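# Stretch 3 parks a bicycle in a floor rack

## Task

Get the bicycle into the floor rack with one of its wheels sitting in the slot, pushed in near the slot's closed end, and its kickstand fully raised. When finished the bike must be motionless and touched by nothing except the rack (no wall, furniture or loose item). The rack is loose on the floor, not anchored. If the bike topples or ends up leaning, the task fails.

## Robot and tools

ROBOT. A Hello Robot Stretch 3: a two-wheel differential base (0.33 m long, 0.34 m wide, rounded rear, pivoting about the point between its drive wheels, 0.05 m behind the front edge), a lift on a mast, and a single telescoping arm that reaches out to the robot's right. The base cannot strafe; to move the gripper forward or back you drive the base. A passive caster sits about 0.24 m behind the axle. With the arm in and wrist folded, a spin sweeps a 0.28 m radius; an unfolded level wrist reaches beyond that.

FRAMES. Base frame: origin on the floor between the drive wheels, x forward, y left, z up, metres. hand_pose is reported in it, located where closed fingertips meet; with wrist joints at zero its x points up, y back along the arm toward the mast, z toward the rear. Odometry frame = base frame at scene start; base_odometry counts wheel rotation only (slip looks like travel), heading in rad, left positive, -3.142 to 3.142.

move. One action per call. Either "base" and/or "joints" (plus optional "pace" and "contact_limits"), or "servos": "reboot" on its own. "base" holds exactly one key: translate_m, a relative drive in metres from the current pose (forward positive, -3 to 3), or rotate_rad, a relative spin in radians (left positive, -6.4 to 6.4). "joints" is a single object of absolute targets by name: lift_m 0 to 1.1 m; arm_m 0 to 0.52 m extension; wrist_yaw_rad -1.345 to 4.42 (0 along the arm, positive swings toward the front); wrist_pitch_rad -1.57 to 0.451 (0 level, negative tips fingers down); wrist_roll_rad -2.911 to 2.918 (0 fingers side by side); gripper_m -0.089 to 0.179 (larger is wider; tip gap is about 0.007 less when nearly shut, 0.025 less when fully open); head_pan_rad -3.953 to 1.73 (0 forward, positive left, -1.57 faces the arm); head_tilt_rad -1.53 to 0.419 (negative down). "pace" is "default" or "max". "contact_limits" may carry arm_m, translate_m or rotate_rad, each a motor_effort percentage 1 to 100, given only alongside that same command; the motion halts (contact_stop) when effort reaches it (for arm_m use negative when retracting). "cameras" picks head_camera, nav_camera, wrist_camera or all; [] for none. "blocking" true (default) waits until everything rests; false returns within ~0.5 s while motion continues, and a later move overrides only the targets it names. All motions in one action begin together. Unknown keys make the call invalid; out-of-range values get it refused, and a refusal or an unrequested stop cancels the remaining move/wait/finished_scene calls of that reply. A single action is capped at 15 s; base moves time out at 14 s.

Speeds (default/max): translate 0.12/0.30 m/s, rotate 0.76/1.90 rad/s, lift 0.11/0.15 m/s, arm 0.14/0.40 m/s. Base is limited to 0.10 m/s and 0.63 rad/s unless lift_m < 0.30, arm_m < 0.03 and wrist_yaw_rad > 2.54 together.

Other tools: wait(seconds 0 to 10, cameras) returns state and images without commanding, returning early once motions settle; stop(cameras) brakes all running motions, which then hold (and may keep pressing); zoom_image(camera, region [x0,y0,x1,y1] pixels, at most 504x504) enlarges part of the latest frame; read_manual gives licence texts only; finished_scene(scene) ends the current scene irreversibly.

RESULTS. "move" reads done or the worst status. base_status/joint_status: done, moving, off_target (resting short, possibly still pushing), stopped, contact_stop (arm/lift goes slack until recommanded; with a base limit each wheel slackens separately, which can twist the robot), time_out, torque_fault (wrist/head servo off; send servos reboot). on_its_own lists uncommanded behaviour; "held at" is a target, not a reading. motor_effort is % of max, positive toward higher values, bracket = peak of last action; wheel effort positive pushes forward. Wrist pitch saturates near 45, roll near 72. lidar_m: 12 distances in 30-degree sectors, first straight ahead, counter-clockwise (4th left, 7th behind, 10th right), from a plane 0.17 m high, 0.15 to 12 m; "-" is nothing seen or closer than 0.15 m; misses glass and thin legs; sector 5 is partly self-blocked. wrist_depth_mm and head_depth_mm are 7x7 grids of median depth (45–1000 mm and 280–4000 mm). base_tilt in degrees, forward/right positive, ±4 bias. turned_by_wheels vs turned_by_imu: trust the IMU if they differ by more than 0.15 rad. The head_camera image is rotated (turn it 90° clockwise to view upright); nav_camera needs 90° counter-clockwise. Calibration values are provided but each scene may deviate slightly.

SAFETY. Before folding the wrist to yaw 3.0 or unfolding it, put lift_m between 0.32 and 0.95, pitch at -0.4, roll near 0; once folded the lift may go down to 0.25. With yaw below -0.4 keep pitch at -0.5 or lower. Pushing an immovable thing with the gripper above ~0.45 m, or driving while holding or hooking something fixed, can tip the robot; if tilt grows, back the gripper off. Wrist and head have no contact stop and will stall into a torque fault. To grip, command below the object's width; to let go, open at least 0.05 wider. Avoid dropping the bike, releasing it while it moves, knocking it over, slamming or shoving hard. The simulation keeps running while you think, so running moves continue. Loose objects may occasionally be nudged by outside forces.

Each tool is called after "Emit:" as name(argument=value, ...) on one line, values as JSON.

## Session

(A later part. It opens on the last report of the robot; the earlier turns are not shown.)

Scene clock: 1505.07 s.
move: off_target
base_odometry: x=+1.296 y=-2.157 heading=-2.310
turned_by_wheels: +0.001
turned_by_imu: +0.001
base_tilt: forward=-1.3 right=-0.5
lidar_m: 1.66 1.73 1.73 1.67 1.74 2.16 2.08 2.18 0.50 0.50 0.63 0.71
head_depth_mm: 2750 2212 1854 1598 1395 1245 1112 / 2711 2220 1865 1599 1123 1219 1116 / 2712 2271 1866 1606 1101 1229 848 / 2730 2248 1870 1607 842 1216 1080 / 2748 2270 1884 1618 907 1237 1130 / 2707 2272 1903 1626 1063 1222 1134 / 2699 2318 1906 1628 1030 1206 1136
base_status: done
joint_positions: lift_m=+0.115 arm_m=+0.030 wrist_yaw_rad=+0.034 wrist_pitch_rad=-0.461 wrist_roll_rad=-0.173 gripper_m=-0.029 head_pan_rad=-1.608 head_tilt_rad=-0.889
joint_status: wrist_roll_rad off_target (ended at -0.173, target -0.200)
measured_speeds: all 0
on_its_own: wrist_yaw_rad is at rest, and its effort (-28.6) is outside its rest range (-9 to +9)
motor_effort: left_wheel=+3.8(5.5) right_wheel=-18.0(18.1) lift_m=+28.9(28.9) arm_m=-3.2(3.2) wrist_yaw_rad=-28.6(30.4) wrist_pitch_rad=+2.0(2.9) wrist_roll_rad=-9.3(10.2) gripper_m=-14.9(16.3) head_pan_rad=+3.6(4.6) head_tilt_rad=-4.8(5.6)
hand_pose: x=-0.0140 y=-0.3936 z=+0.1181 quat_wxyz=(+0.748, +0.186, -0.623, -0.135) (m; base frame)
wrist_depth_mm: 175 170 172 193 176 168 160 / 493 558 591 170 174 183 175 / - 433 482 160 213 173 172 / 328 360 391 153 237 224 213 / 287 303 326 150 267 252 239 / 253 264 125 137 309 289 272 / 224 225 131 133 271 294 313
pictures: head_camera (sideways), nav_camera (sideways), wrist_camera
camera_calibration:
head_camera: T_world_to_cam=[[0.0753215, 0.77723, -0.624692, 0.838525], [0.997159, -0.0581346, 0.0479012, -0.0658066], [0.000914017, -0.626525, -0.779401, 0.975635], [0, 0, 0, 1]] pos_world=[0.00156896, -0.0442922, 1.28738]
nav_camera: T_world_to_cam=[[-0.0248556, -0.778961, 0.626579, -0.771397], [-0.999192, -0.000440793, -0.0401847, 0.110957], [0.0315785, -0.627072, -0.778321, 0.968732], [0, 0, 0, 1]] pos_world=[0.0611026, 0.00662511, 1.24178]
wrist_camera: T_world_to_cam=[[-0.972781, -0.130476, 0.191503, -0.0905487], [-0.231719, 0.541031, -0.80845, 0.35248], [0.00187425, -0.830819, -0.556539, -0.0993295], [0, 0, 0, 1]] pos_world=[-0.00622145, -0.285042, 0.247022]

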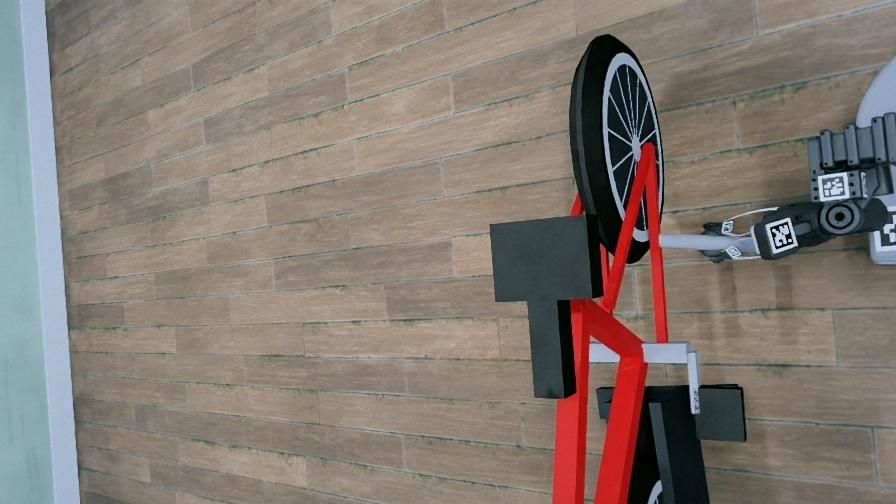

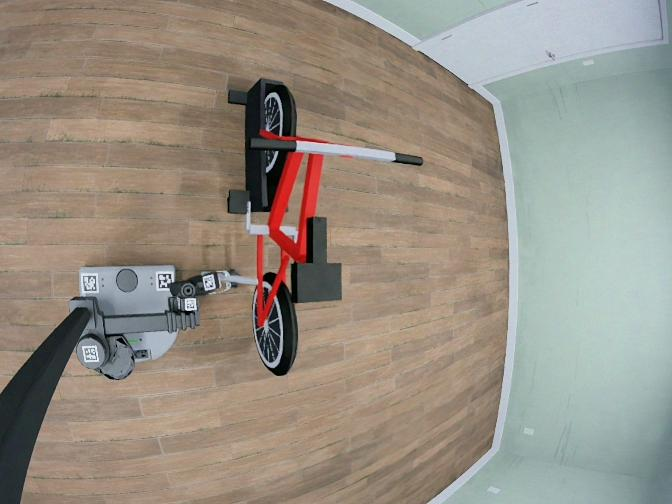

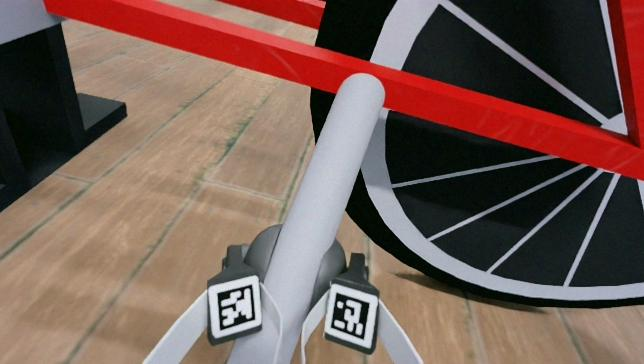

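Emit:
move(joints={"gripper_m": 0.1}, cameras=[])

Emit:
move(joints={"lift_m": 0.24, "wrist_roll_rad": 0.12, "wrist_yaw_rad": 0.0}, cameras=[])

Emit:
move(base={"translate_m": 0.02}, joints={"wrist_pitch_rad": -1.2, "arm_m": 0.1})

Emit:
zoom_image(camera="head_camera", region=[560, 60, 896, 360])

Scene clock: 1520.00 s.
move: done
base_odometry: x=+1.296 y=-2.157 heading=-2.310
turned_by_wheels: +0.000
turned_by_imu: +0.000
base_tilt: forward=-1.3 right=-0.5
lidar_m: 1.67 1.73 1.73 1.67 1.74 2.16 2.08 2.17 0.50 0.50 0.62 0.71
head_depth_mm: 2757 2205 1851 1578 1391 1240 1117 / 2753 2215 1860 1597 1120 1222 1119 / 2735 2227 1874 1593 1102 1225 848 / 2719 2244 1884 1605 839 1231 1079 / 2717 2271 1898 1621 910 1230 1128 / 2691 2299 1903 1623 1062 1218 1133 / 2690 2296 1912 1626 1033 1204 1134
base_status: not commanded
joint_positions: lift_m=+0.115 arm_m=+0.030 wrist_yaw_rad=+0.054 wrist_pitch_rad=-0.462 wrist_roll_rad=-0.195 gripper_m=+0.100 head_pan_rad=-1.608 head_tilt_rad=-0.889
joint_status: all done
measured_speeds: all 0
on_its_own: wrist_yaw_rad is held at +0.051, not at your +0.000, by its stall guard, which is not easing now; wrist_roll_rad moved -0.022 to your old target -0.200
motor_effort: left_wheel=+3.2(4.4) right_wheel=-4.2(13.0) lift_m=+22.7(40.7) arm_m=-7.8(7.8) wrist_yaw_rad=-2.9(15.0) wrist_pitch_rad=+2.2(2.5) wrist_roll_rad=-1.8(9.3) gripper_m=-0.3(80.9) head_pan_rad=+4.0(4.6) head_tilt_rad=-5.2(6.0)
hand_pose: x=-0.0097 y=-0.3933 z=+0.1179 quat_wxyz=(+0.756, +0.194, -0.613, -0.125) (m; base frame)
wrist_depth_mm: 317 173 172 198 176 167 160 / - 553 587 171 177 181 174 / 365 418 473 236 210 172 177 / 317 352 387 153 234 223 208 / 283 303 321 152 262 246 233 / 249 122 142 288 142 273 262 / 222 119 134 258 258 119 312
pictures: none
No camera images: "cameras" was empty.

Scene clock: 1521.97 s.
move: done
base_odometry: x=+1.296 y=-2.157 heading=-2.310
turned_by_wheels: +0.000
turned_by_imu: +0.000
base_tilt: forward=-1.3 right=-0.4
lidar_m: 1.67 1.74 1.73 1.67 1.74 2.16 2.09 2.17 0.50 0.42 0.62 0.70
head_depth_mm: 2748 2211 1849 1587 1392 1240 1114 / 2720 2228 1858 1599 1125 1232 1105 / 2712 2228 1870 1602 1101 1224 747 / 2737 2256 1885 1611 838 1194 1095 / 2712 2271 1886 1617 910 1231 1131 / 2731 2303 1891 1623 1065 1216 1132 / 2686 2290 1911 1625 1031 1204 1134
base_status: not commanded
joint_positions: lift_m=+0.240 arm_m=+0.030 wrist_yaw_rad=+0.003 wrist_pitch_rad=-0.464 wrist_roll_rad=+0.114 gripper_m=+0.100 head_pan_rad=-1.608 head_tilt_rad=-0.889
joint_status: all done
measured_speeds: all 0
motor_effort: left_wheel=+2.9(3.6) right_wheel=-3.6(4.3) lift_m=+35.2(45.0) arm_m=-8.8(10.1) wrist_yaw_rad=-3.0(3.6) wrist_pitch_rad=+2.5(2.7) wrist_roll_rad=+1.7(2.3) gripper_m=+0.1(1.7) head_pan_rad=+3.6(4.6) head_tilt_rad=-5.2(5.7)
hand_pose: x=-0.0210 y=-0.3934 z=+0.2426 quat_wxyz=(+0.648, +0.154, -0.726, -0.171) (m; base frame)
wrist_depth_mm: 178 - - 149 175 172 172 / 192 - - 186 184 189 190 / 219 348 349 214 201 211 212 / 248 308 315 236 237 233 240 / 240 283 246 245 245 245 278 / 220 122 439 298 143 314 329 / - 119 393 369 364 119 371
pictures: none
No camera images: "cameras" was empty.

Scene clock: 1523.67 s.
move: done
base_odometry: x=+1.283 y=-2.172 heading=-2.310
turned_by_wheels: +0.000
turned_by_imu: +0.000
base_tilt: forward=-1.4 right=-0.5
lidar_m: 1.65 1.71 1.73 1.67 1.74 2.17 2.10 2.19 0.50 0.42 0.61 0.70
head_depth_mm: 2754 2209 1850 1592 1395 1234 1117 / 2739 2230 1854 1597 1122 1224 938 / 2711 2247 1867 1602 1032 1113 805 / 2743 2240 1889 1609 839 1231 1110 / 2750 2257 1884 1612 1003 1237 1129 / 2718 2273 1909 1621 1064 1203 1128 / 2677 2288 1911 1626 1024 1209 1138
base_status: done
joint_positions: lift_m=+0.240 arm_m=+0.100 wrist_yaw_rad=+0.002 wrist_pitch_rad=-1.200 wrist_roll_rad=+0.115 gripper_m=+0.100 head_pan_rad=-1.608 head_tilt_rad=-0.889
joint_status: all done
measured_speeds: all 0
motor_effort: left_wheel=+1.0(6.0) right_wheel=+2.3(6.5) lift_m=+35.5(36.1) arm_m=+15.3(20.0) wrist_yaw_rad=-1.5(2.8) wrist_pitch_rad=-0.1(3.5) wrist_roll_rad=+1.3(1.9) gripper_m=-0.5(1.3) head_pan_rad=+4.0(4.4) head_tilt_rad=-5.8(5.8)
hand_pose: x=-0.0215 y=-0.3153 z=+0.1311 quat_wxyz=(+0.550, +0.376, -0.615, -0.421) (m; base frame)
wrist_depth_mm: 340 340 339 155 272 278 285 / 326 327 328 321 327 326 324 / 315 318 316 181 313 313 314 / 306 307 304 301 304 304 303 / 298 295 295 292 295 292 291 / 288 122 285 285 143 285 285 / 278 119 277 275 273 119 275
pictures: head_camera (sideways), nav_camera (sideways), wrist_camera
camera_calibration:
head_camera: T_world_to_cam=[[0.0753203, 0.777244, -0.624675, 0.838503], [0.997159, -0.0581335, 0.0479007, -0.065806], [0.000916007, -0.626508, -0.779414, 0.975653], [0, 0, 0, 1]] pos_world=[0.00156907, -0.0442919, 1.28738]
nav_camera: T_world_to_cam=[[-0.0248545, -0.778975, 0.626562, -0.771374], [-0.999192, -0.000442042, -0.0401855, 0.110958], [0.0315805, -0.627054, -0.778335, 0.96875], [0, 0, 0, 1]] pos_world=[0.0611027, 0.00662657, 1.24179]
wrist_camera: T_world_to_cam=[[-0.99756, 0.0643746, -0.027015, -0.000524128], [0.068939, 0.969375, -0.235711, 0.385332], [0.0110138, -0.236998, -0.971448, 0.214834], [0, 0, 0, 1]] pos_world=[-0.0294534, -0.322582, 0.299513]

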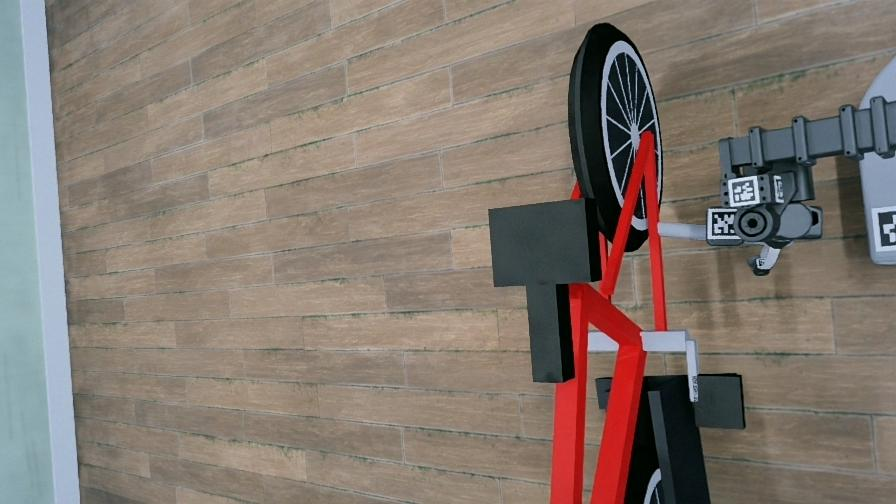

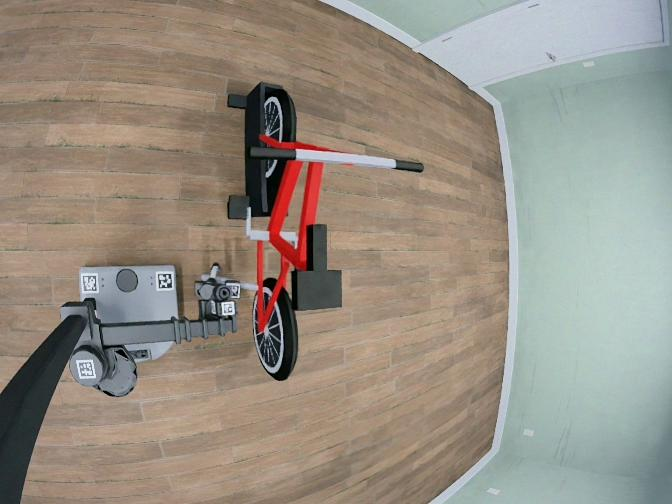

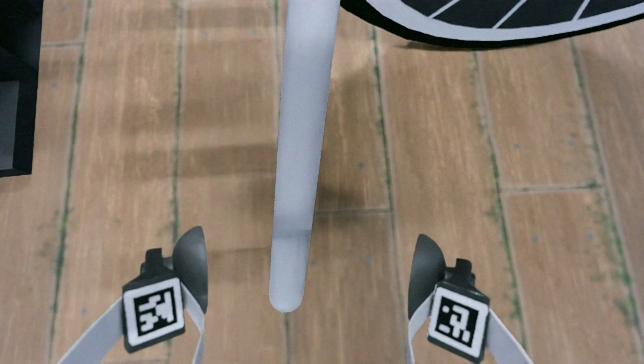

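Scaled by 1.500 from the camera's 896x504 image, which has a finer 1280x720 frame.

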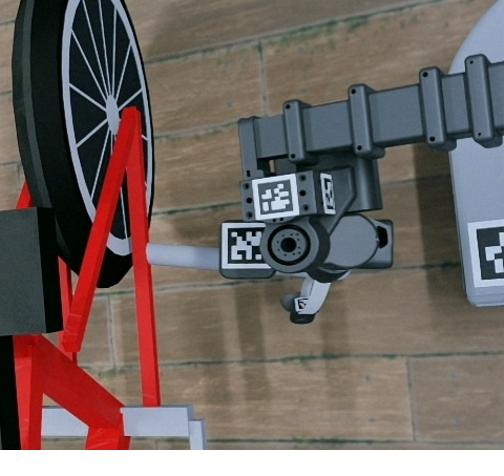

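Emit:
move(base={"translate_m": 0.016}, joints={"arm_m": 0.12}, cameras=[])

Emit:
move(joints={"lift_m": 0.172}, cameras=["wrist_camera"])

Emit:
move(joints={"gripper_m": -0.03}, cameras=["head_camera", "wrist_camera"])

Scene clock: 1529.60 s.
move: done
base_odometry: x=+1.272 y=-2.184 heading=-2.310
turned_by_wheels: +0.000
turned_by_imu: +0.000
base_tilt: forward=-1.3 right=-0.5
lidar_m: 1.63 1.70 1.73 1.67 1.74 2.19 2.12 2.21 0.50 0.42 0.60 0.70
head_depth_mm: 2741 2219 1850 1592 1389 1236 1115 / 2729 2243 1865 1597 1127 1224 939 / 2717 2238 1863 1606 1027 811 945 / 2732 2239 1883 1603 841 1212 1114 / 2720 2254 1882 1622 1010 1239 1128 / 2712 2284 1901 1625 1052 1178 1127 / 2713 2305 1906 1632 1006 1208 1132
base_status: done
joint_positions: lift_m=+0.240 arm_m=+0.120 wrist_yaw_rad=+0.002 wrist_pitch_rad=-1.201 wrist_roll_rad=+0.115 gripper_m=+0.100 head_pan_rad=-1.608 head_tilt_rad=-0.889
joint_status: all done
measured_speeds: all 0
motor_effort: left_wheel=+1.7(6.1) right_wheel=+2.2(5.7) lift_m=+33.9(34.9) arm_m=+16.5(20.8) wrist_yaw_rad=-0.4(3.3) wrist_pitch_rad=+0.2(0.3) wrist_roll_rad=+1.3(1.7) gripper_m=+0.3(1.3) head_pan_rad=+3.5(4.3) head_tilt_rad=-5.2(5.7)
hand_pose: x=-0.0215 y=-0.3352 z=+0.1311 quat_wxyz=(+0.549, +0.376, -0.615, -0.422) (m; base frame)
wrist_depth_mm: 337 339 337 144 236 242 247 / 325 324 328 155 326 323 325 / 314 316 316 166 315 314 312 / 303 305 304 183 304 302 303 / 297 296 297 292 294 293 293 / 286 122 284 283 143 284 283 / 279 119 277 275 274 119 275
pictures: none
No camera images: "cameras" was empty.

Scene clock: 1531.07 s.
move: done
base_odometry: x=+1.272 y=-2.184 heading=-2.310
turned_by_wheels: +0.000
turned_by_imu: +0.000
base_tilt: forward=-1.4 right=-0.5
lidar_m: 1.63 1.70 1.73 1.67 1.73 2.20 2.12 2.20 0.50 0.42 0.60 0.70
head_depth_mm: 2735 2229 1863 1585 1398 1242 1116 / 2737 2240 1876 1587 1124 1226 1102 / 2692 2242 1867 1601 1028 1111 943 / 2728 2254 1888 1609 841 1229 1111 / 2744 2254 1881 1610 1007 1238 1128 / 2720 2307 1893 1619 1053 1179 1131 / 2711 2293 1889 1637 1005 1205 1133
base_status: not commanded
joint_positions: lift_m=+0.172 arm_m=+0.120 wrist_yaw_rad=+0.002 wrist_pitch_rad=-1.201 wrist_roll_rad=+0.115 gripper_m=+0.100 head_pan_rad=-1.608 head_tilt_rad=-0.889
joint_status: all done
measured_speeds: all 0
motor_effort: left_wheel=+1.4(2.0) right_wheel=+2.3(2.4) lift_m=+18.3(36.1) arm_m=+15.9(16.4) wrist_yaw_rad=-1.6(2.7) wrist_pitch_rad=+0.1(0.5) wrist_roll_rad=+1.6(1.7) gripper_m=+0.0(1.2) head_pan_rad=+3.7(4.5) head_tilt_rad=-5.3(5.7)
hand_pose: x=-0.0215 y=-0.3350 z=+0.0631 quat_wxyz=(+0.549, +0.377, -0.615, -0.422) (m; base frame)
wrist_depth_mm: 264 263 261 92 260 259 259 / 253 253 253 101 252 252 251 / 244 245 244 107 243 242 242 / 237 235 236 114 234 234 233 / 228 228 228 127 227 227 226 / 221 122 220 139 144 220 219 / 216 119 215 159 211 119 212
pictures: wrist_camera
camera_calibration:
wrist_camera: T_world_to_cam=[[-0.99756, 0.0644128, -0.0269369, -0.00108779], [0.0689446, 0.969655, -0.234553, 0.388407], [0.0110113, -0.235838, -0.97173, 0.144431], [0, 0, 0, 1]] pos_world=[-0.029454, -0.342488, 0.23142]

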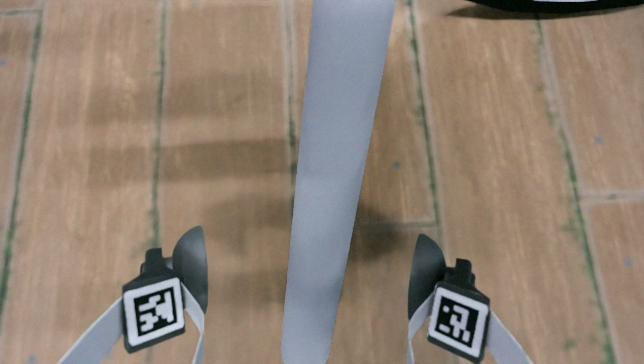

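Scene clock: 1532.90 s.
move: done
base_odometry: x=+1.272 y=-2.184 heading=-2.310
turned_by_wheels: +0.000
turned_by_imu: +0.000
base_tilt: forward=-1.3 right=-0.5
lidar_m: 1.63 1.69 1.73 1.67 1.74 2.19 2.12 2.20 0.50 0.42 0.60 0.70
head_depth_mm: 2748 2226 1852 1593 1388 1232 1119 / 2739 2224 1864 1597 1121 1224 1105 / 2719 2232 1877 1601 1025 1114 943 / 2727 2259 1867 1606 839 1230 1110 / 2706 2260 1888 1612 1008 1237 1127 / 2698 2272 1897 1630 1055 1179 1135 / 2675 2298 1919 1624 1003 1205 1139
base_status: not commanded
joint_positions: lift_m=+0.172 arm_m=+0.120 wrist_yaw_rad=+0.000 wrist_pitch_rad=-1.200 wrist_roll_rad=+0.117 gripper_m=-0.029 head_pan_rad=-1.608 head_tilt_rad=-0.889
joint_status: all done
measured_speeds: all 0
motor_effort: left_wheel=+1.7(2.0) right_wheel=+2.2(2.4) lift_m=+23.8(24.0) arm_m=+13.8(16.5) wrist_yaw_rad=+0.7(2.6) wrist_pitch_rad=-0.1(0.6) wrist_roll_rad=+0.9(1.7) gripper_m=-15.2(90.8) head_pan_rad=+3.4(4.7) head_tilt_rad=-5.1(5.8)
hand_pose: x=-0.0216 y=-0.3353 z=+0.0631 quat_wxyz=(+0.549, +0.375, -0.616, -0.422) (m; base frame)
wrist_depth_mm: 262 262 261 92 259 258 259 / 252 251 252 100 250 251 251 / 245 243 242 106 242 241 241 / 236 236 235 114 234 235 234 / 229 229 227 127 227 226 226 / 221 220 126 131 219 219 219 / 214 215 123 147 122 213 213
pictures: head_camera (sideways), wrist_camera
camera_calibration:
head_camera: T_world_to_cam=[[0.0753198, 0.777244, -0.624675, 0.838502], [0.997159, -0.0581328, 0.0479007, -0.065806], [0.000916457, -0.626508, -0.779414, 0.975653], [0, 0, 0, 1]] pos_world=[0.0015691, -0.0442919, 1.28738]
wrist_camera: T_world_to_cam=[[-0.997315, 0.0678418, -0.0275636, -0.0000168498], [0.0724364, 0.969163, -0.235534, 0.388655], [0.0107346, -0.236898, -0.971475, 0.144031], [0, 0, 0, 1]] pos_world=[-0.0297157, -0.342548, 0.231463]

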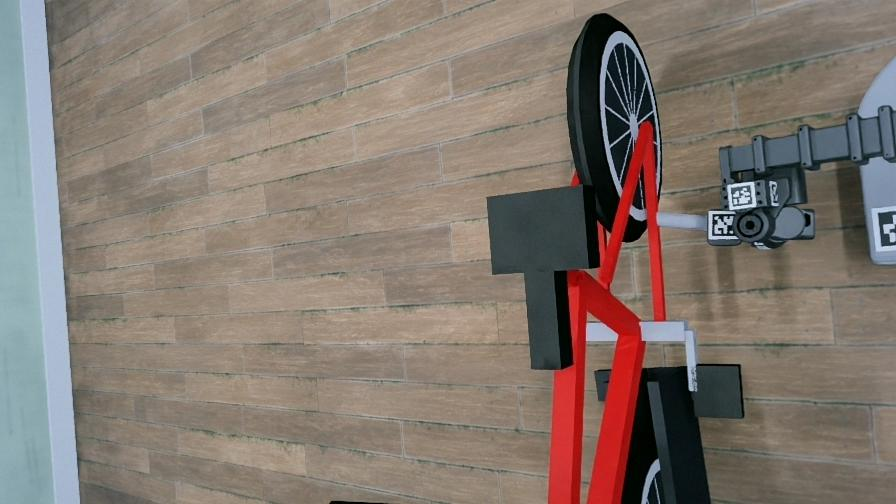

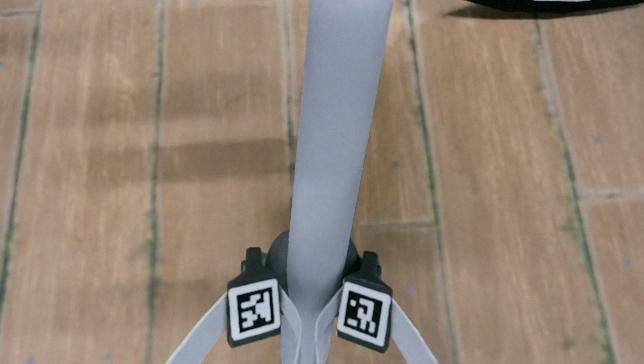

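Emit:
move(base={"translate_m": -0.04}, cameras=["head_camera", "nav_camera", "wrist_camera"])

Scene clock: 1536.63 s.
move: done
base_odometry: x=+1.299 y=-2.154 heading=-2.310
turned_by_wheels: +0.000
turned_by_imu: +0.000
base_tilt: forward=-1.4 right=-0.5
lidar_m: 1.67 1.74 1.73 1.67 1.74 2.15 2.09 2.17 0.50 0.42 0.61 0.71
head_depth_mm: 2747 2204 1851 1594 1391 1239 1116 / 2733 2238 1858 1594 1125 1227 1099 / 2729 2253 1864 1604 1027 1117 945 / 2729 2263 1878 1611 843 1229 1110 / 2726 2259 1883 1622 1014 1236 1127 / 2708 2280 1891 1620 1056 1218 1131 / 2694 2285 1895 1636 1008 1206 1134
base_status: done
joint_positions: lift_m=+0.172 arm_m=+0.120 wrist_yaw_rad=+0.002 wrist_pitch_rad=-1.201 wrist_roll_rad=+0.117 gripper_m=-0.029 head_pan_rad=-1.608 head_tilt_rad=-0.889
joint_status: not commanded
measured_speeds: all 0
motor_effort: left_wheel=-0.6(6.4) right_wheel=-6.3(16.7) lift_m=+39.8(41.1) arm_m=+8.6(10.6) wrist_yaw_rad=-0.7(7.3) wrist_pitch_rad=+0.0(0.4) wrist_roll_rad=+0.6(1.2) gripper_m=-14.8(15.5) head_pan_rad=+3.9(4.4) head_tilt_rad=-4.7(5.7)
hand_pose: x=-0.0215 y=-0.3351 z=+0.0631 quat_wxyz=(+0.549, +0.376, -0.616, -0.422) (m; base frame)
wrist_depth_mm: 264 263 261 92 259 258 257 / 253 253 252 100 252 251 250 / 244 244 244 107 243 242 241 / 236 235 234 119 234 234 233 / 228 229 228 127 227 226 227 / 221 222 127 130 219 220 218 / 215 215 124 125 211 213 213
pictures: head_camera (sideways), nav_camera (sideways), wrist_camera
camera_calibration:
head_camera: T_world_to_cam=[[0.0753174, 0.777244, -0.624675, 0.838503], [0.997159, -0.0581298, 0.0479007, -0.065806], [0.000918322, -0.626508, -0.779414, 0.975653], [0, 0, 0, 1]] pos_world=[0.00156923, -0.0442919, 1.28738]
nav_camera: T_world_to_cam=[[-0.0248516, -0.778975, 0.626562, -0.771374], [-0.999192, -0.000445734, -0.0401855, 0.110958], [0.0315828, -0.627054, -0.778335, 0.96875], [0, 0, 0, 1]] pos_world=[0.0611026, 0.00662677, 1.24179]
wrist_camera: T_world_to_cam=[[-0.997434, 0.0660491, -0.0276286, -0.000480566], [0.0707016, 0.969462, -0.234831, 0.388489], [0.0112745, -0.236182, -0.971643, 0.144326], [0, 0, 0, 1]] pos_world=[-0.0295733, -0.342507, 0.23145]

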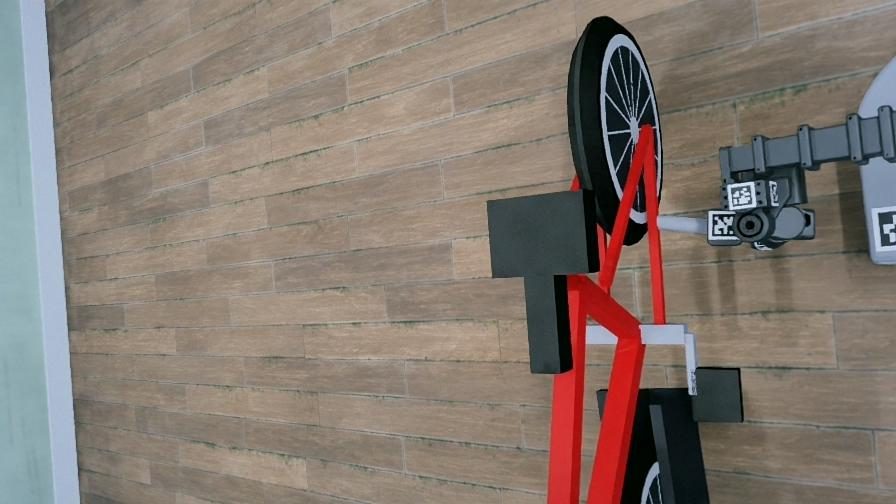

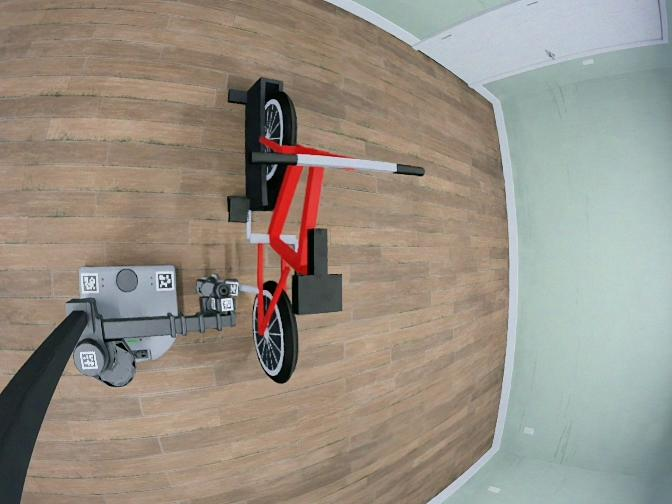

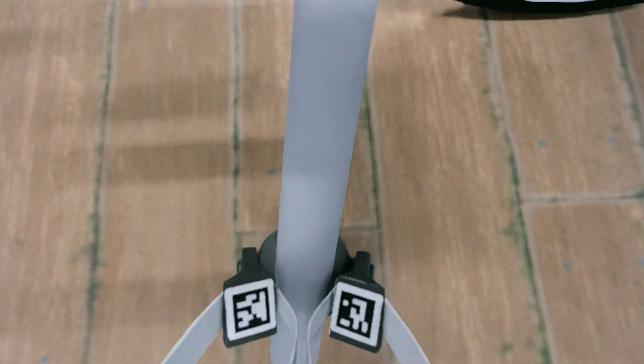

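Emit:
move(joints={"gripper_m": 0.1}, cameras=[])

Emit:
move(joints={"lift_m": 0.26, "arm_m": 0.01}, cameras=[])

Emit:
move(base={"translate_m": -0.006}, joints={"wrist_pitch_rad": -0.4}, cameras=["wrist_camera"])

Emit:
move(joints={"lift_m": 0.095}, cameras=["wrist_camera"])

Scene clock: 1569.80 s.
move: done
base_odometry: x=+1.299 y=-2.154 heading=-2.310
turned_by_wheels: +0.000
turned_by_imu: +0.000
base_tilt: forward=-1.3 right=-0.5
lidar_m: 1.67 1.74 1.73 1.67 1.74 2.16 2.08 2.16 0.50 0.42 0.61 0.71
head_depth_mm: 2741 2200 1849 1592 1392 1234 1116 / 2748 2239 1853 1595 1121 1221 1105 / 2713 2229 1868 1603 1031 1111 942 / 2711 2254 1886 1614 841 1230 1104 / 2728 2282 1891 1614 1009 1237 1129 / 2709 2273 1908 1627 1056 1222 1137 / 2700 2289 1913 1636 1012 1208 1133
base_status: not commanded
joint_positions: lift_m=+0.172 arm_m=+0.120 wrist_yaw_rad=+0.002 wrist_pitch_rad=-1.202 wrist_roll_rad=+0.117 gripper_m=+0.100 head_pan_rad=-1.608 head_tilt_rad=-0.889
joint_status: all done
measured_speeds: all 0
motor_effort: left_wheel=-0.7(1.3) right_wheel=-4.1(6.2) lift_m=+27.4(32.1) arm_m=-0.9(2.8) wrist_yaw_rad=-1.1(3.2) wrist_pitch_rad=+0.3(0.8) wrist_roll_rad=+0.8(1.2) gripper_m=+0.5(80.8) head_pan_rad=+5.1(5.1) head_tilt_rad=-5.0(5.7)
hand_pose: x=-0.0215 y=-0.3347 z=+0.0630 quat_wxyz=(+0.549, +0.377, -0.615, -0.422) (m; base frame)
wrist_depth_mm: 262 261 262 92 260 259 258 / 252 254 252 100 251 251 249 / 245 244 244 107 242 242 241 / 236 235 235 118 234 233 234 / 230 228 227 128 227 228 227 / 222 122 219 141 144 219 220 / 216 119 214 211 211 120 213
pictures: none
No camera images: "cameras" was empty.

Scene clock: 1571.87 s.
move: done
base_odometry: x=+1.299 y=-2.154 heading=-2.310
turned_by_wheels: +0.000
turned_by_imu: +0.000
base_tilt: forward=-1.3 right=-0.4
lidar_m: 1.67 1.74 1.73 1.67 1.74 2.15 2.08 2.16 0.50 0.42 0.61 0.71
head_depth_mm: 2743 2217 1851 1586 1391 1242 1116 / 2746 2225 1846 1597 1122 1226 1102 / 2729 2231 1873 1601 1026 1228 719 / 2739 2264 1882 1612 841 1231 1080 / 2735 2270 1889 1623 1009 1236 1131 / 2695 2294 1895 1617 1055 1217 1131 / 2701 2301 1918 1624 1009 1208 1130
base_status: not commanded
joint_positions: lift_m=+0.260 arm_m=+0.010 wrist_yaw_rad=+0.002 wrist_pitch_rad=-1.202 wrist_roll_rad=+0.117 gripper_m=+0.100 head_pan_rad=-1.608 head_tilt_rad=-0.889
joint_status: all done
measured_speeds: all 0
motor_effort: left_wheel=-1.1(1.5) right_wheel=-3.5(4.2) lift_m=+35.5(39.4) arm_m=-15.4(20.5) wrist_yaw_rad=-2.0(3.1) wrist_pitch_rad=+0.3(0.8) wrist_roll_rad=+0.8(1.3) gripper_m=+0.7(1.2) head_pan_rad=+3.6(4.6) head_tilt_rad=-5.2(5.7)
hand_pose: x=-0.0215 y=-0.2247 z=+0.1510 quat_wxyz=(+0.549, +0.377, -0.615, -0.422) (m; base frame)
wrist_depth_mm: 360 363 361 355 359 359 358 / 348 350 349 343 347 346 347 / 338 340 339 335 336 336 335 / 325 326 324 322 325 323 323 / 315 317 316 314 312 314 311 / 307 122 304 305 143 304 304 / 299 119 294 265 192 120 293
pictures: none
No camera images: "cameras" was empty.

Scene clock: 1573.10 s.
move: done
base_odometry: x=+1.303 y=-2.150 heading=-2.310
turned_by_wheels: +0.000
turned_by_imu: +0.000
base_tilt: forward=-1.4 right=-0.4
lidar_m: 1.68 1.74 1.73 1.67 1.74 2.14 2.08 2.16 0.50 0.42 0.61 0.71
head_depth_mm: 2764 2218 1853 1591 1391 1243 1116 / 2741 2225 1868 1587 1126 1226 1100 / 2752 2248 1866 1603 1031 1225 716 / 2763 2255 1876 1610 841 1211 1095 / 2714 2263 1886 1620 1012 1234 1129 / 2703 2282 1884 1628 1066 1200 1131 / 2693 2278 1903 1629 1031 1204 1135
base_status: done
joint_positions: lift_m=+0.260 arm_m=+0.010 wrist_yaw_rad=+0.002 wrist_pitch_rad=-0.422 wrist_roll_rad=+0.117 gripper_m=+0.100 head_pan_rad=-1.608 head_tilt_rad=-0.889
joint_status: all done
measured_speeds: all 0
motor_effort: left_wheel=-2.6(5.4) right_wheel=-3.0(5.2) lift_m=+35.2(36.5) arm_m=-13.5(15.1) wrist_yaw_rad=-2.1(2.7) wrist_pitch_rad=+3.9(4.8) wrist_roll_rad=+0.8(1.3) gripper_m=+1.1(1.1) head_pan_rad=+3.6(4.5) head_tilt_rad=-4.9(5.7)
hand_pose: x=-0.0211 y=-0.3789 z=+0.2718 quat_wxyz=(+0.650, +0.140, -0.730, -0.156) (m; base frame)
wrist_depth_mm: - 191 - 238 - 195 190 / - 213 - 181 212 204 206 / - 235 975 258 216 226 226 / 271 272 371 264 252 246 255 / - 282 590 286 279 274 290 / 326 122 272 271 143 324 335 / 231 119 430 404 131 120 403
pictures: wrist_camera
camera_calibration:
wrist_camera: T_world_to_cam=[[-0.997385, 0.0264239, -0.0672711, 0.00435273], [0.0711158, 0.524803, -0.848248, 0.478203], [0.0128901, -0.850813, -0.52531, -0.0173637], [0, 0, 0, 1]] pos_world=[-0.0294426, -0.265851, 0.396806]

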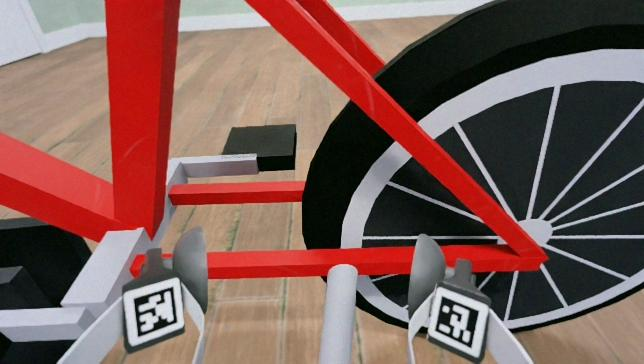

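Scene clock: 1575.43 s.
move: done
base_odometry: x=+1.303 y=-2.150 heading=-2.310
turned_by_wheels: +0.000
turned_by_imu: +0.000
base_tilt: forward=-1.3 right=-0.5
lidar_m: 1.67 1.74 1.72 1.67 1.73 2.15 2.08 2.16 0.50 0.50 0.61 0.70
head_depth_mm: 2758 2215 1860 1585 1393 1237 1113 / 2735 2234 1861 1600 1126 1224 1119 / 2693 2247 1867 1605 1034 1224 875 / 2722 2264 1879 1607 843 1232 1094 / 2742 2265 1894 1618 1008 1236 1129 / 2707 2296 1894 1622 1063 1204 1130 / 2694 2307 1905 1631 1033 1209 1135
base_status: not commanded
joint_positions: lift_m=+0.095 arm_m=+0.010 wrist_yaw_rad=+0.002 wrist_pitch_rad=-0.411 wrist_roll_rad=+0.117 gripper_m=+0.100 head_pan_rad=-1.608 head_tilt_rad=-0.889
joint_status: all done
measured_speeds: all 0
motor_effort: left_wheel=-2.5(3.0) right_wheel=-3.1(3.3) lift_m=+14.8(33.1) arm_m=-9.3(13.3) wrist_yaw_rad=-2.1(2.9) wrist_pitch_rad=+2.1(4.1) wrist_roll_rad=+0.6(1.2) gripper_m=+0.3(1.0) head_pan_rad=+3.4(4.5) head_tilt_rad=-5.2(5.7)
hand_pose: x=-0.0211 y=-0.3802 z=+0.1091 quat_wxyz=(+0.651, +0.137, -0.731, -0.152) (m; base frame)
wrist_depth_mm: 198 254 253 192 192 193 180 / 185 764 727 180 217 218 219 / 630 607 581 164 240 242 243 / 420 450 442 158 270 271 272 / 357 372 355 150 328 309 314 / 306 122 285 144 144 277 274 / 262 118 253 139 232 119 238
pictures: wrist_camera
camera_calibration:
wrist_camera: T_world_to_cam=[[-0.997383, 0.0257379, -0.0675583, -0.00678624], [0.071135, 0.51611, -0.853564, 0.338136], [0.0128986, -0.856136, -0.51659, -0.106904], [0, 0, 0, 1]] pos_world=[-0.0294429, -0.265865, 0.232937]

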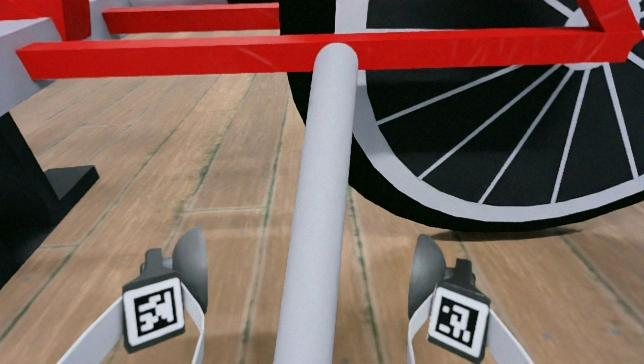

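Emit:
move(joints={"gripper_m": -0.03}, cameras=[])

Emit:
move(joints={"gripper_m": -0.085, "wrist_roll_rad": -0.6})

Scene clock: 1581.77 s.
move: done
base_odometry: x=+1.303 y=-2.150 heading=-2.310
turned_by_wheels: +0.000
turned_by_imu: +0.000
base_tilt: forward=-1.3 right=-0.5
lidar_m: 1.67 1.75 1.73 1.67 1.74 2.14 2.07 2.16 0.50 0.49 0.61 0.70
head_depth_mm: 2762 2222 1849 1588 1394 1236 1115 / 2718 2234 1854 1593 1119 1222 1118 / 2716 2232 1865 1600 1032 1223 876 / 2752 2267 1869 1609 838 1213 1097 / 2713 2279 1886 1614 1008 1237 1129 / 2711 2293 1897 1625 1062 1206 1133 / 2703 2314 1907 1630 1034 1207 1134
base_status: not commanded
joint_positions: lift_m=+0.095 arm_m=+0.010 wrist_yaw_rad=+0.000 wrist_pitch_rad=-0.411 wrist_roll_rad=+0.117 gripper_m=-0.029 head_pan_rad=-1.608 head_tilt_rad=-0.889
joint_status: all done
measured_speeds: all 0
motor_effort: left_wheel=-2.7(2.9) right_wheel=-2.5(3.3) lift_m=+20.5(20.5) arm_m=-1.4(4.7) wrist_yaw_rad=-0.2(3.5) wrist_pitch_rad=+2.1(2.3) wrist_roll_rad=+0.6(1.1) gripper_m=-16.0(88.9) head_pan_rad=+3.5(4.5) head_tilt_rad=-5.2(5.7)
hand_pose: x=-0.0216 y=-0.3802 z=+0.1091 quat_wxyz=(+0.651, +0.136, -0.731, -0.153) (m; base frame)
wrist_depth_mm: 199 253 253 192 192 193 180 / 185 767 722 181 218 219 219 / 625 602 588 166 240 243 243 / 414 451 441 158 268 269 272 / 365 360 355 148 325 308 314 / 305 301 127 139 277 279 274 / 261 264 122 127 123 242 238
pictures: none
No camera images: "cameras" was empty.

Scene clock: 1582.83 s.
move: off_target
base_odometry: x=+1.303 y=-2.150 heading=-2.310
turned_by_wheels: +0.000
turned_by_imu: +0.000
base_tilt: forward=-1.3 right=-0.5
lidar_m: 1.68 1.75 1.73 1.67 1.74 2.15 2.07 2.16 0.51 3.06 0.61 0.70
head_depth_mm: 2756 2209 1853 1594 1397 1237 1116 / 2713 2219 1859 1596 1121 1226 1115 / 2722 2252 1859 1607 1035 1226 877 / 2720 2262 1873 1600 841 1231 1023 / 2746 2282 1900 1609 1013 1233 1127 / 2699 2286 1906 1627 1063 1197 1137 / 2698 2307 1918 1621 1034 1207 1132
base_status: not commanded
joint_positions: lift_m=+0.095 arm_m=+0.010 wrist_yaw_rad=-0.015 wrist_pitch_rad=-0.412 wrist_roll_rad=-0.481 gripper_m=-0.083 head_pan_rad=-1.608 head_tilt_rad=-0.889
joint_status: wrist_roll_rad off_target (ended at -0.481, target -0.600); the others done
measured_speeds: all 0
on_its_own: wrist_yaw_rad is at rest, and its effort (+12.4) is outside its rest range (-9 to +9)
motor_effort: left_wheel=-2.2(2.4) right_wheel=+0.2(2.7) lift_m=+27.3(27.3) arm_m=+0.2(2.1) wrist_yaw_rad=+12.4(13.3) wrist_pitch_rad=+2.1(2.3) wrist_roll_rad=-39.5(39.8) gripper_m=-34.1(98.8) head_pan_rad=+3.9(4.6) head_tilt_rad=-4.9(5.5)
hand_pose: x=-0.0248 y=-0.3801 z=+0.1091 quat_wxyz=(+0.836, +0.171, -0.508, -0.112) (m; base frame)
wrist_depth_mm: - 533 713 181 200 183 173 / 341 415 540 697 185 196 185 / 297 343 426 523 176 193 197 / 257 296 355 408 235 229 203 / 232 258 296 152 269 253 232 / 206 228 125 138 300 277 255 / 187 203 122 127 308 312 284
pictures: head_camera (sideways), nav_camera (sideways), wrist_camera
ARM HIT: the arm struck its own base or body hard.
camera_calibration:
head_camera: T_world_to_cam=[[0.0753135, 0.777246, -0.624674, 0.838501], [0.997159, -0.0581248, 0.0479007, -0.065806], [0.000921577, -0.626507, -0.779415, 0.975655], [0, 0, 0, 1]] pos_world=[0.00156946, -0.044292, 1.28738]
nav_camera: T_world_to_cam=[[-0.0248476, -0.778977, 0.626561, -0.771373], [-0.999192, -0.000450796, -0.0401856, 0.110958], [0.0315861, -0.627053, -0.778336, 0.968752], [0, 0, 0, 1]] pos_world=[0.0611026, 0.00662714, 1.24179]
wrist_camera: T_world_to_cam=[[-0.868387, -0.18973, 0.458155, -0.14652], [-0.48991, 0.471252, -0.733423, 0.294295], [-0.0767545, -0.86135, -0.50218, -0.112615], [0, 0, 0, 1]] pos_world=[0.00829848, -0.263487, 0.226418]

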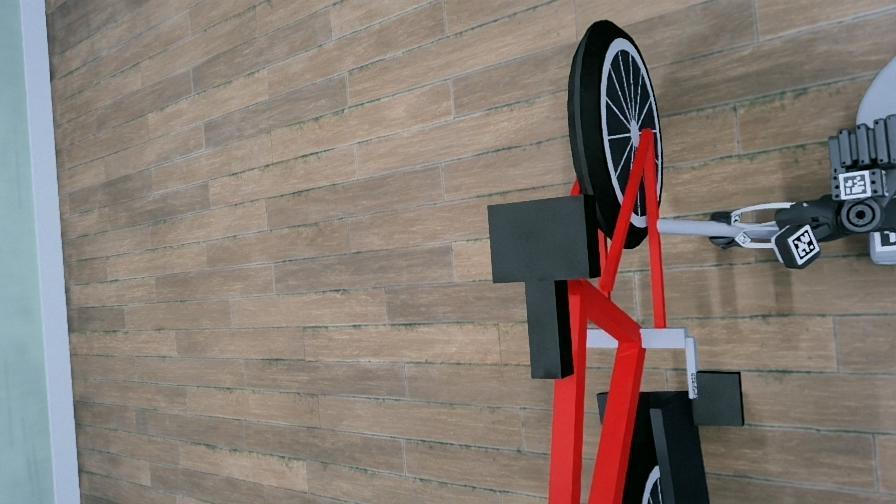

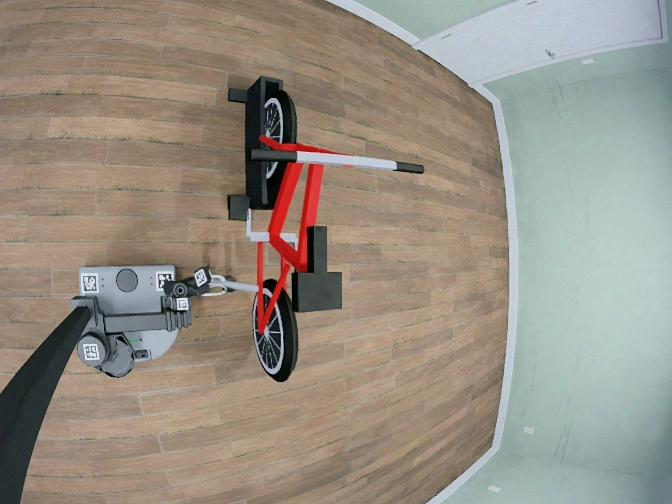

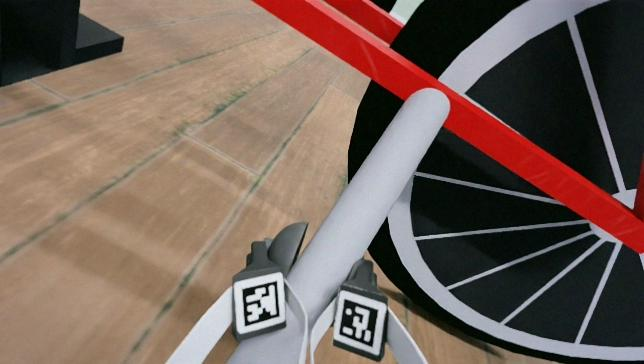

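Emit:
move(joints={"gripper_m": 0.1}, cameras=[])

Emit:
move(joints={"lift_m": 0.27, "arm_m": 0.03}, cameras=[])

Emit:
move(base={"translate_m": 0.06}, joints={"wrist_roll_rad": 0.0, "wrist_pitch_rad": -0.3, "gripper_m": 0.1})

Emit:
zoom_image(camera="head_camera", region=[560, 100, 896, 400])

Scene clock: 1609.50 s.
move: done
base_odometry: x=+1.303 y=-2.150 heading=-2.310
turned_by_wheels: +0.000
turned_by_imu: +0.000
base_tilt: forward=-1.3 right=-0.4
lidar_m: 1.68 1.75 1.73 1.67 1.74 2.15 2.07 2.16 0.51 3.07 0.61 0.70
head_depth_mm: 2759 2219 1835 1584 1389 1237 1112 / 2715 2239 1865 1590 1128 1226 1116 / 2714 2257 1870 1611 1034 1213 875 / 2717 2244 1882 1604 842 1236 1017 / 2744 2272 1894 1614 1011 1239 1131 / 2696 2279 1912 1627 1061 1199 1133 / 2691 2285 1911 1634 1032 1202 1138
base_status: not commanded
joint_positions: lift_m=+0.095 arm_m=+0.010 wrist_yaw_rad=-0.002 wrist_pitch_rad=-0.406 wrist_roll_rad=-0.457 gripper_m=+0.100 head_pan_rad=-1.608 head_tilt_rad=-0.889
joint_status: all done
measured_speeds: all 0
on_its_own: wrist_roll_rad is held at -0.464, not at your -0.600, by its stall guard, which is not easing now
motor_effort: left_wheel=-2.4(2.8) right_wheel=+0.5(0.7) lift_m=+35.9(36.7) arm_m=+7.9(8.3) wrist_yaw_rad=+1.7(13.8) wrist_pitch_rad=+1.2(2.2) wrist_roll_rad=-2.2(9.9) gripper_m=+0.3(81.6) head_pan_rad=+3.3(4.3) head_tilt_rad=-4.8(5.8)
hand_pose: x=-0.0220 y=-0.3808 z=+0.1104 quat_wxyz=(+0.831, +0.171, -0.517, -0.108) (m; base frame)
wrist_depth_mm: - 552 710 181 208 183 172 / 351 422 546 717 189 195 184 / 299 351 434 525 178 199 198 / 264 301 356 415 231 230 203 / 234 258 302 153 267 250 233 / 209 122 252 145 143 270 254 / 184 119 139 263 131 120 281
pictures: none
No camera images: "cameras" was empty.

Scene clock: 1611.93 s.
move: done
base_odometry: x=+1.303 y=-2.150 heading=-2.310
turned_by_wheels: +0.000
turned_by_imu: +0.000
base_tilt: forward=-1.3 right=-0.4
lidar_m: 1.67 1.74 1.73 1.67 1.74 2.15 2.08 2.16 0.50 0.42 0.61 0.70
head_depth_mm: 2749 2233 1857 1589 1394 1243 1112 / 2734 2232 1856 1594 1123 1222 941 / 2697 2252 1868 1605 1034 1208 728 / 2736 2248 1871 1611 841 1195 1106 / 2723 2260 1901 1616 1010 1233 1127 / 2723 2280 1892 1621 1060 1205 1131 / 2686 2310 1908 1635 1033 1204 1135
base_status: not commanded
joint_positions: lift_m=+0.270 arm_m=+0.030 wrist_yaw_rad=-0.002 wrist_pitch_rad=-0.414 wrist_roll_rad=-0.459 gripper_m=+0.100 head_pan_rad=-1.608 head_tilt_rad=-0.889
joint_status: all done
measured_speeds: all 0
on_its_own: wrist_roll_rad is held at -0.464, not at your -0.600, by its stall guard, which is not easing now
motor_effort: left_wheel=-2.3(2.8) right_wheel=+0.7(0.7) lift_m=+35.9(40.3) arm_m=+15.8(23.6) wrist_yaw_rad=+1.8(3.1) wrist_pitch_rad=+2.5(2.9) wrist_roll_rad=-1.5(2.2) gripper_m=+0.2(1.2) head_pan_rad=+3.9(4.9) head_tilt_rad=-4.8(6.0)
hand_pose: x=-0.0220 y=-0.3999 z=+0.2837 quat_wxyz=(+0.831, +0.174, -0.516, -0.110) (m; base frame)
wrist_depth_mm: 236 896 194 - 221 - - / 243 253 824 - - - - / 258 255 356 984 258 - - / 224 275 557 369 216 204 199 / 387 421 522 256 225 210 195 / 364 122 256 267 143 226 213 / 325 119 389 287 131 120 235
pictures: none
No camera images: "cameras" was empty.

Scene clock: 1613.63 s.
move: done
base_odometry: x=+1.263 y=-2.194 heading=-2.310
turned_by_wheels: +0.000
turned_by_imu: +0.000
base_tilt: forward=-1.3 right=-0.4
lidar_m: 1.62 1.69 1.74 1.67 1.74 2.21 2.13 2.22 0.50 0.43 0.58 0.70
head_depth_mm: 2772 2225 1860 1590 1161 1236 1114 / 2728 2237 1851 1598 1128 1225 939 / 2677 2247 1864 1605 850 1186 727 / 2743 2257 1873 1614 925 1212 1096 / 2746 2280 1895 1610 1083 1211 1134 / 2699 2274 1901 1613 1062 1217 1136 / 2676 2310 1912 1564 852 1191 1136
base_status: done
joint_positions: lift_m=+0.270 arm_m=+0.030 wrist_yaw_rad=-0.002 wrist_pitch_rad=-0.322 wrist_roll_rad=-0.006 gripper_m=+0.100 head_pan_rad=-1.608 head_tilt_rad=-0.889
joint_status: all done
measured_speeds: all 0
motor_effort: left_wheel=+2.0(7.6) right_wheel=+2.7(6.1) lift_m=+34.8(36.1) arm_m=+14.2(15.7) wrist_yaw_rad=+2.6(3.3) wrist_pitch_rad=+4.1(5.3) wrist_roll_rad=+1.9(2.5) gripper_m=-0.1(1.0) head_pan_rad=+3.7(4.6) head_tilt_rad=-5.2(5.6)
hand_pose: x=-0.0220 y=-0.4104 z=+0.3047 quat_wxyz=(+0.700, +0.113, -0.696, -0.114) (m; base frame)
wrist_depth_mm: - - - 168 - - - / - - - - - - - / - - 205 - - - 202 / 245 841 227 872 911 210 204 / 248 258 325 367 241 222 222 / - 122 541 550 144 245 242 / 297 119 258 257 247 119 264
pictures: head_camera (sideways), nav_camera (sideways), wrist_camera
camera_calibration:
head_camera: T_world_to_cam=[[0.0752811, 0.777273, -0.624644, 0.838463], [0.997162, -0.0580839, 0.0478999, -0.0658049], [0.000949488, -0.626477, -0.779439, 0.975685], [0, 0, 0, 1]] pos_world=[0.00157138, -0.0442916, 1.28738]
nav_camera: T_world_to_cam=[[-0.0248152, -0.779001, 0.626531, -0.771335], [-0.999192, -0.000492033, -0.040187, 0.11096], [0.031614, -0.627022, -0.77836, 0.968782], [0, 0, 0, 1]] pos_world=[0.0611024, 0.00663178, 1.24179]
wrist_camera: T_world_to_cam=[[-0.99879, -0.0152958, 0.0467478, -0.0454296], [-0.0487173, 0.438612, -0.897355, 0.499599], [-0.00677834, -0.898547, -0.438826, -0.0732616], [0, 0, 0, 1]] pos_world=[-0.0215321, -0.285654, 0.418292]

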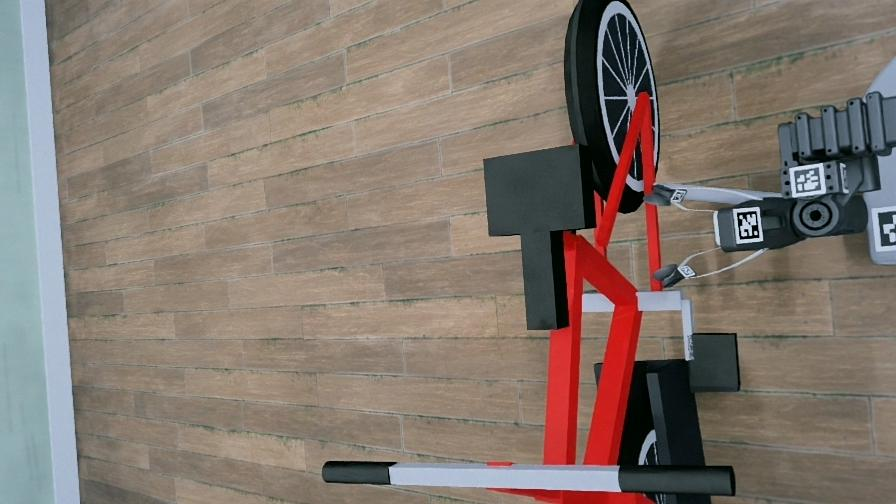

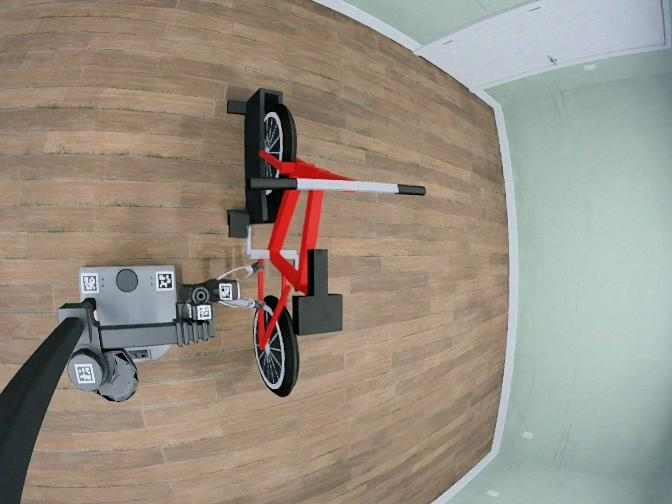

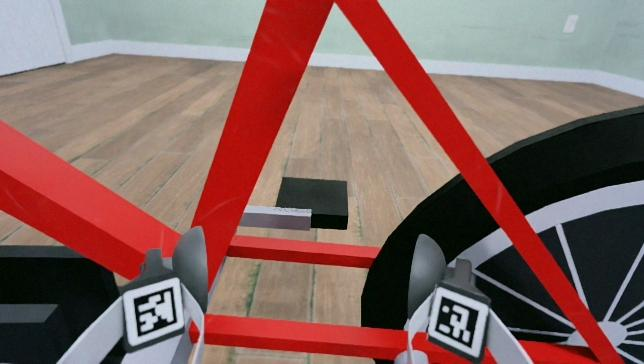

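Scaled by 1.500 from the camera's 896x504 image, which has a finer 1280x720 frame.

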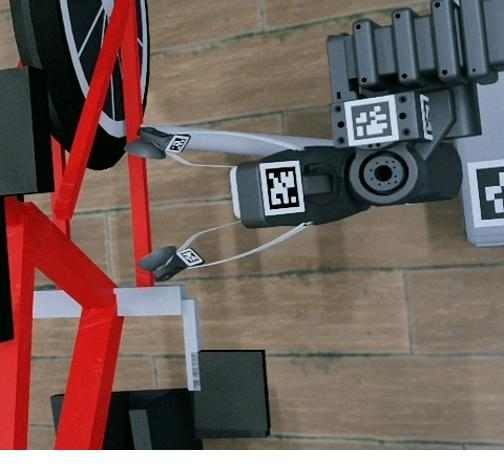

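Emit:
move(base={"translate_m": 0.01}, joints={"wrist_roll_rad": 0.95, "wrist_pitch_rad": 0.0, "gripper_m": 0.09, "arm_m": 0.045}, cameras=["head_camera", "wrist_camera"])

Emit:
zoom_image(camera="head_camera", region=[560, 100, 896, 400])

Scene clock: 1646.27 s.
move: done
base_odometry: x=+1.256 y=-2.201 heading=-2.310
turned_by_wheels: +0.000
turned_by_imu: +0.000
base_tilt: forward=-1.3 right=-0.5
lidar_m: 1.61 1.67 1.73 1.67 1.74 2.22 2.15 2.23 0.50 0.43 0.57 0.70
head_depth_mm: 2759 2195 1857 1592 1154 1235 1117 / 2731 2232 1868 1602 1127 1231 939 / 2703 2237 1875 1610 851 1112 733 / 2736 2267 1876 1610 914 1110 1098 / 2742 2271 1885 1609 1087 1215 1129 / 2694 2274 1900 1623 1093 1215 1130 / 2670 2288 1898 1597 930 1192 1136
base_status: done
joint_positions: lift_m=+0.270 arm_m=+0.045 wrist_yaw_rad=-0.002 wrist_pitch_rad=-0.025 wrist_roll_rad=+0.947 gripper_m=+0.090 head_pan_rad=-1.608 head_tilt_rad=-0.889
joint_status: all done
measured_speeds: all 0
motor_effort: left_wheel=+1.7(5.7) right_wheel=+2.5(5.1) lift_m=+31.7(32.8) arm_m=+16.3(22.0) wrist_yaw_rad=+1.8(3.2) wrist_pitch_rad=+4.4(5.8) wrist_roll_rad=+0.8(2.7) gripper_m=+0.3(43.3) head_pan_rad=+3.6(4.3) head_tilt_rad=-5.0(5.6)
hand_pose: x=-0.0220 y=-0.4455 z=+0.3781 quat_wxyz=(+0.307, +0.003, -0.951, -0.012) (m; base frame)
wrist_depth_mm: 126 161 - - - 190 171 / 153 164 - - - 188 175 / 161 191 226 - 239 192 178 / 198 - 142 145 149 195 189 / - - 182 - 924 218 197 / - 120 145 198 142 276 208 / - 119 - 207 124 437 227
pictures: head_camera (sideways), wrist_camera
camera_calibration:
head_camera: T_world_to_cam=[[0.0752809, 0.777273, -0.624644, 0.838462], [0.997162, -0.0580837, 0.0478999, -0.0658049], [0.000949644, -0.626477, -0.779439, 0.975686], [0, 0, 0, 1]] pos_world=[0.00157139, -0.0442916, 1.28738]
wrist_camera: T_world_to_cam=[[-0.619454, 0.0193415, -0.784795, 0.288832], [0.778417, 0.144653, -0.610854, 0.359843], [0.101708, -0.989293, -0.104662, -0.237026], [0, 0, 0, 1]] pos_world=[-0.0770821, -0.292127, 0.421678]

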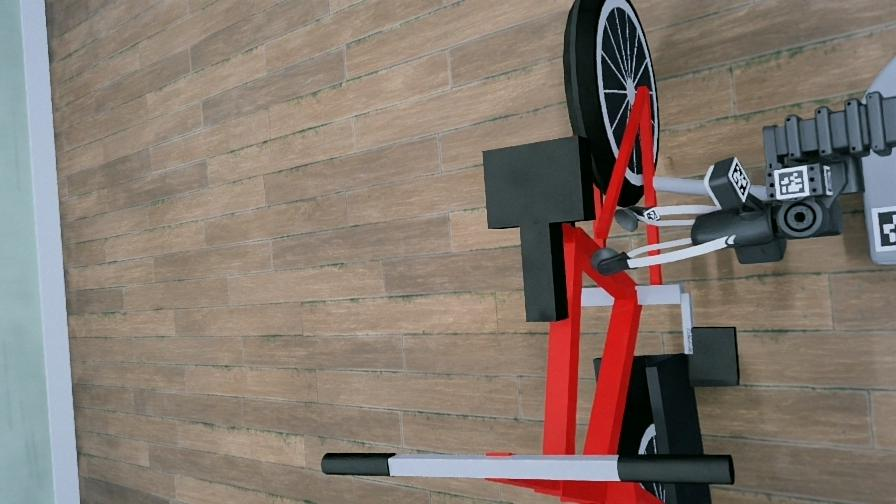

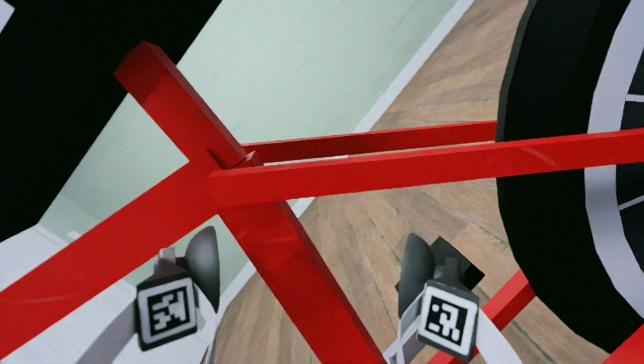

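Scaled by 1.500 from the camera's 896x504 image, which has a finer 1280x720 frame.

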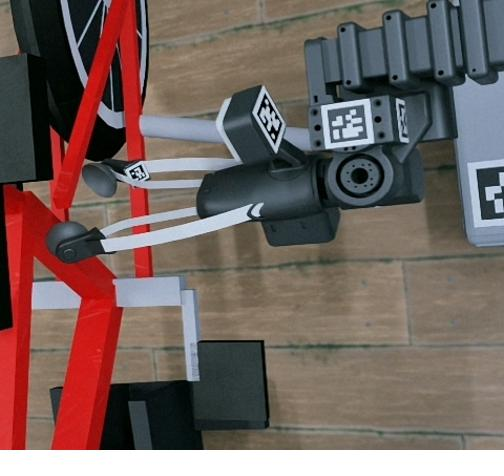

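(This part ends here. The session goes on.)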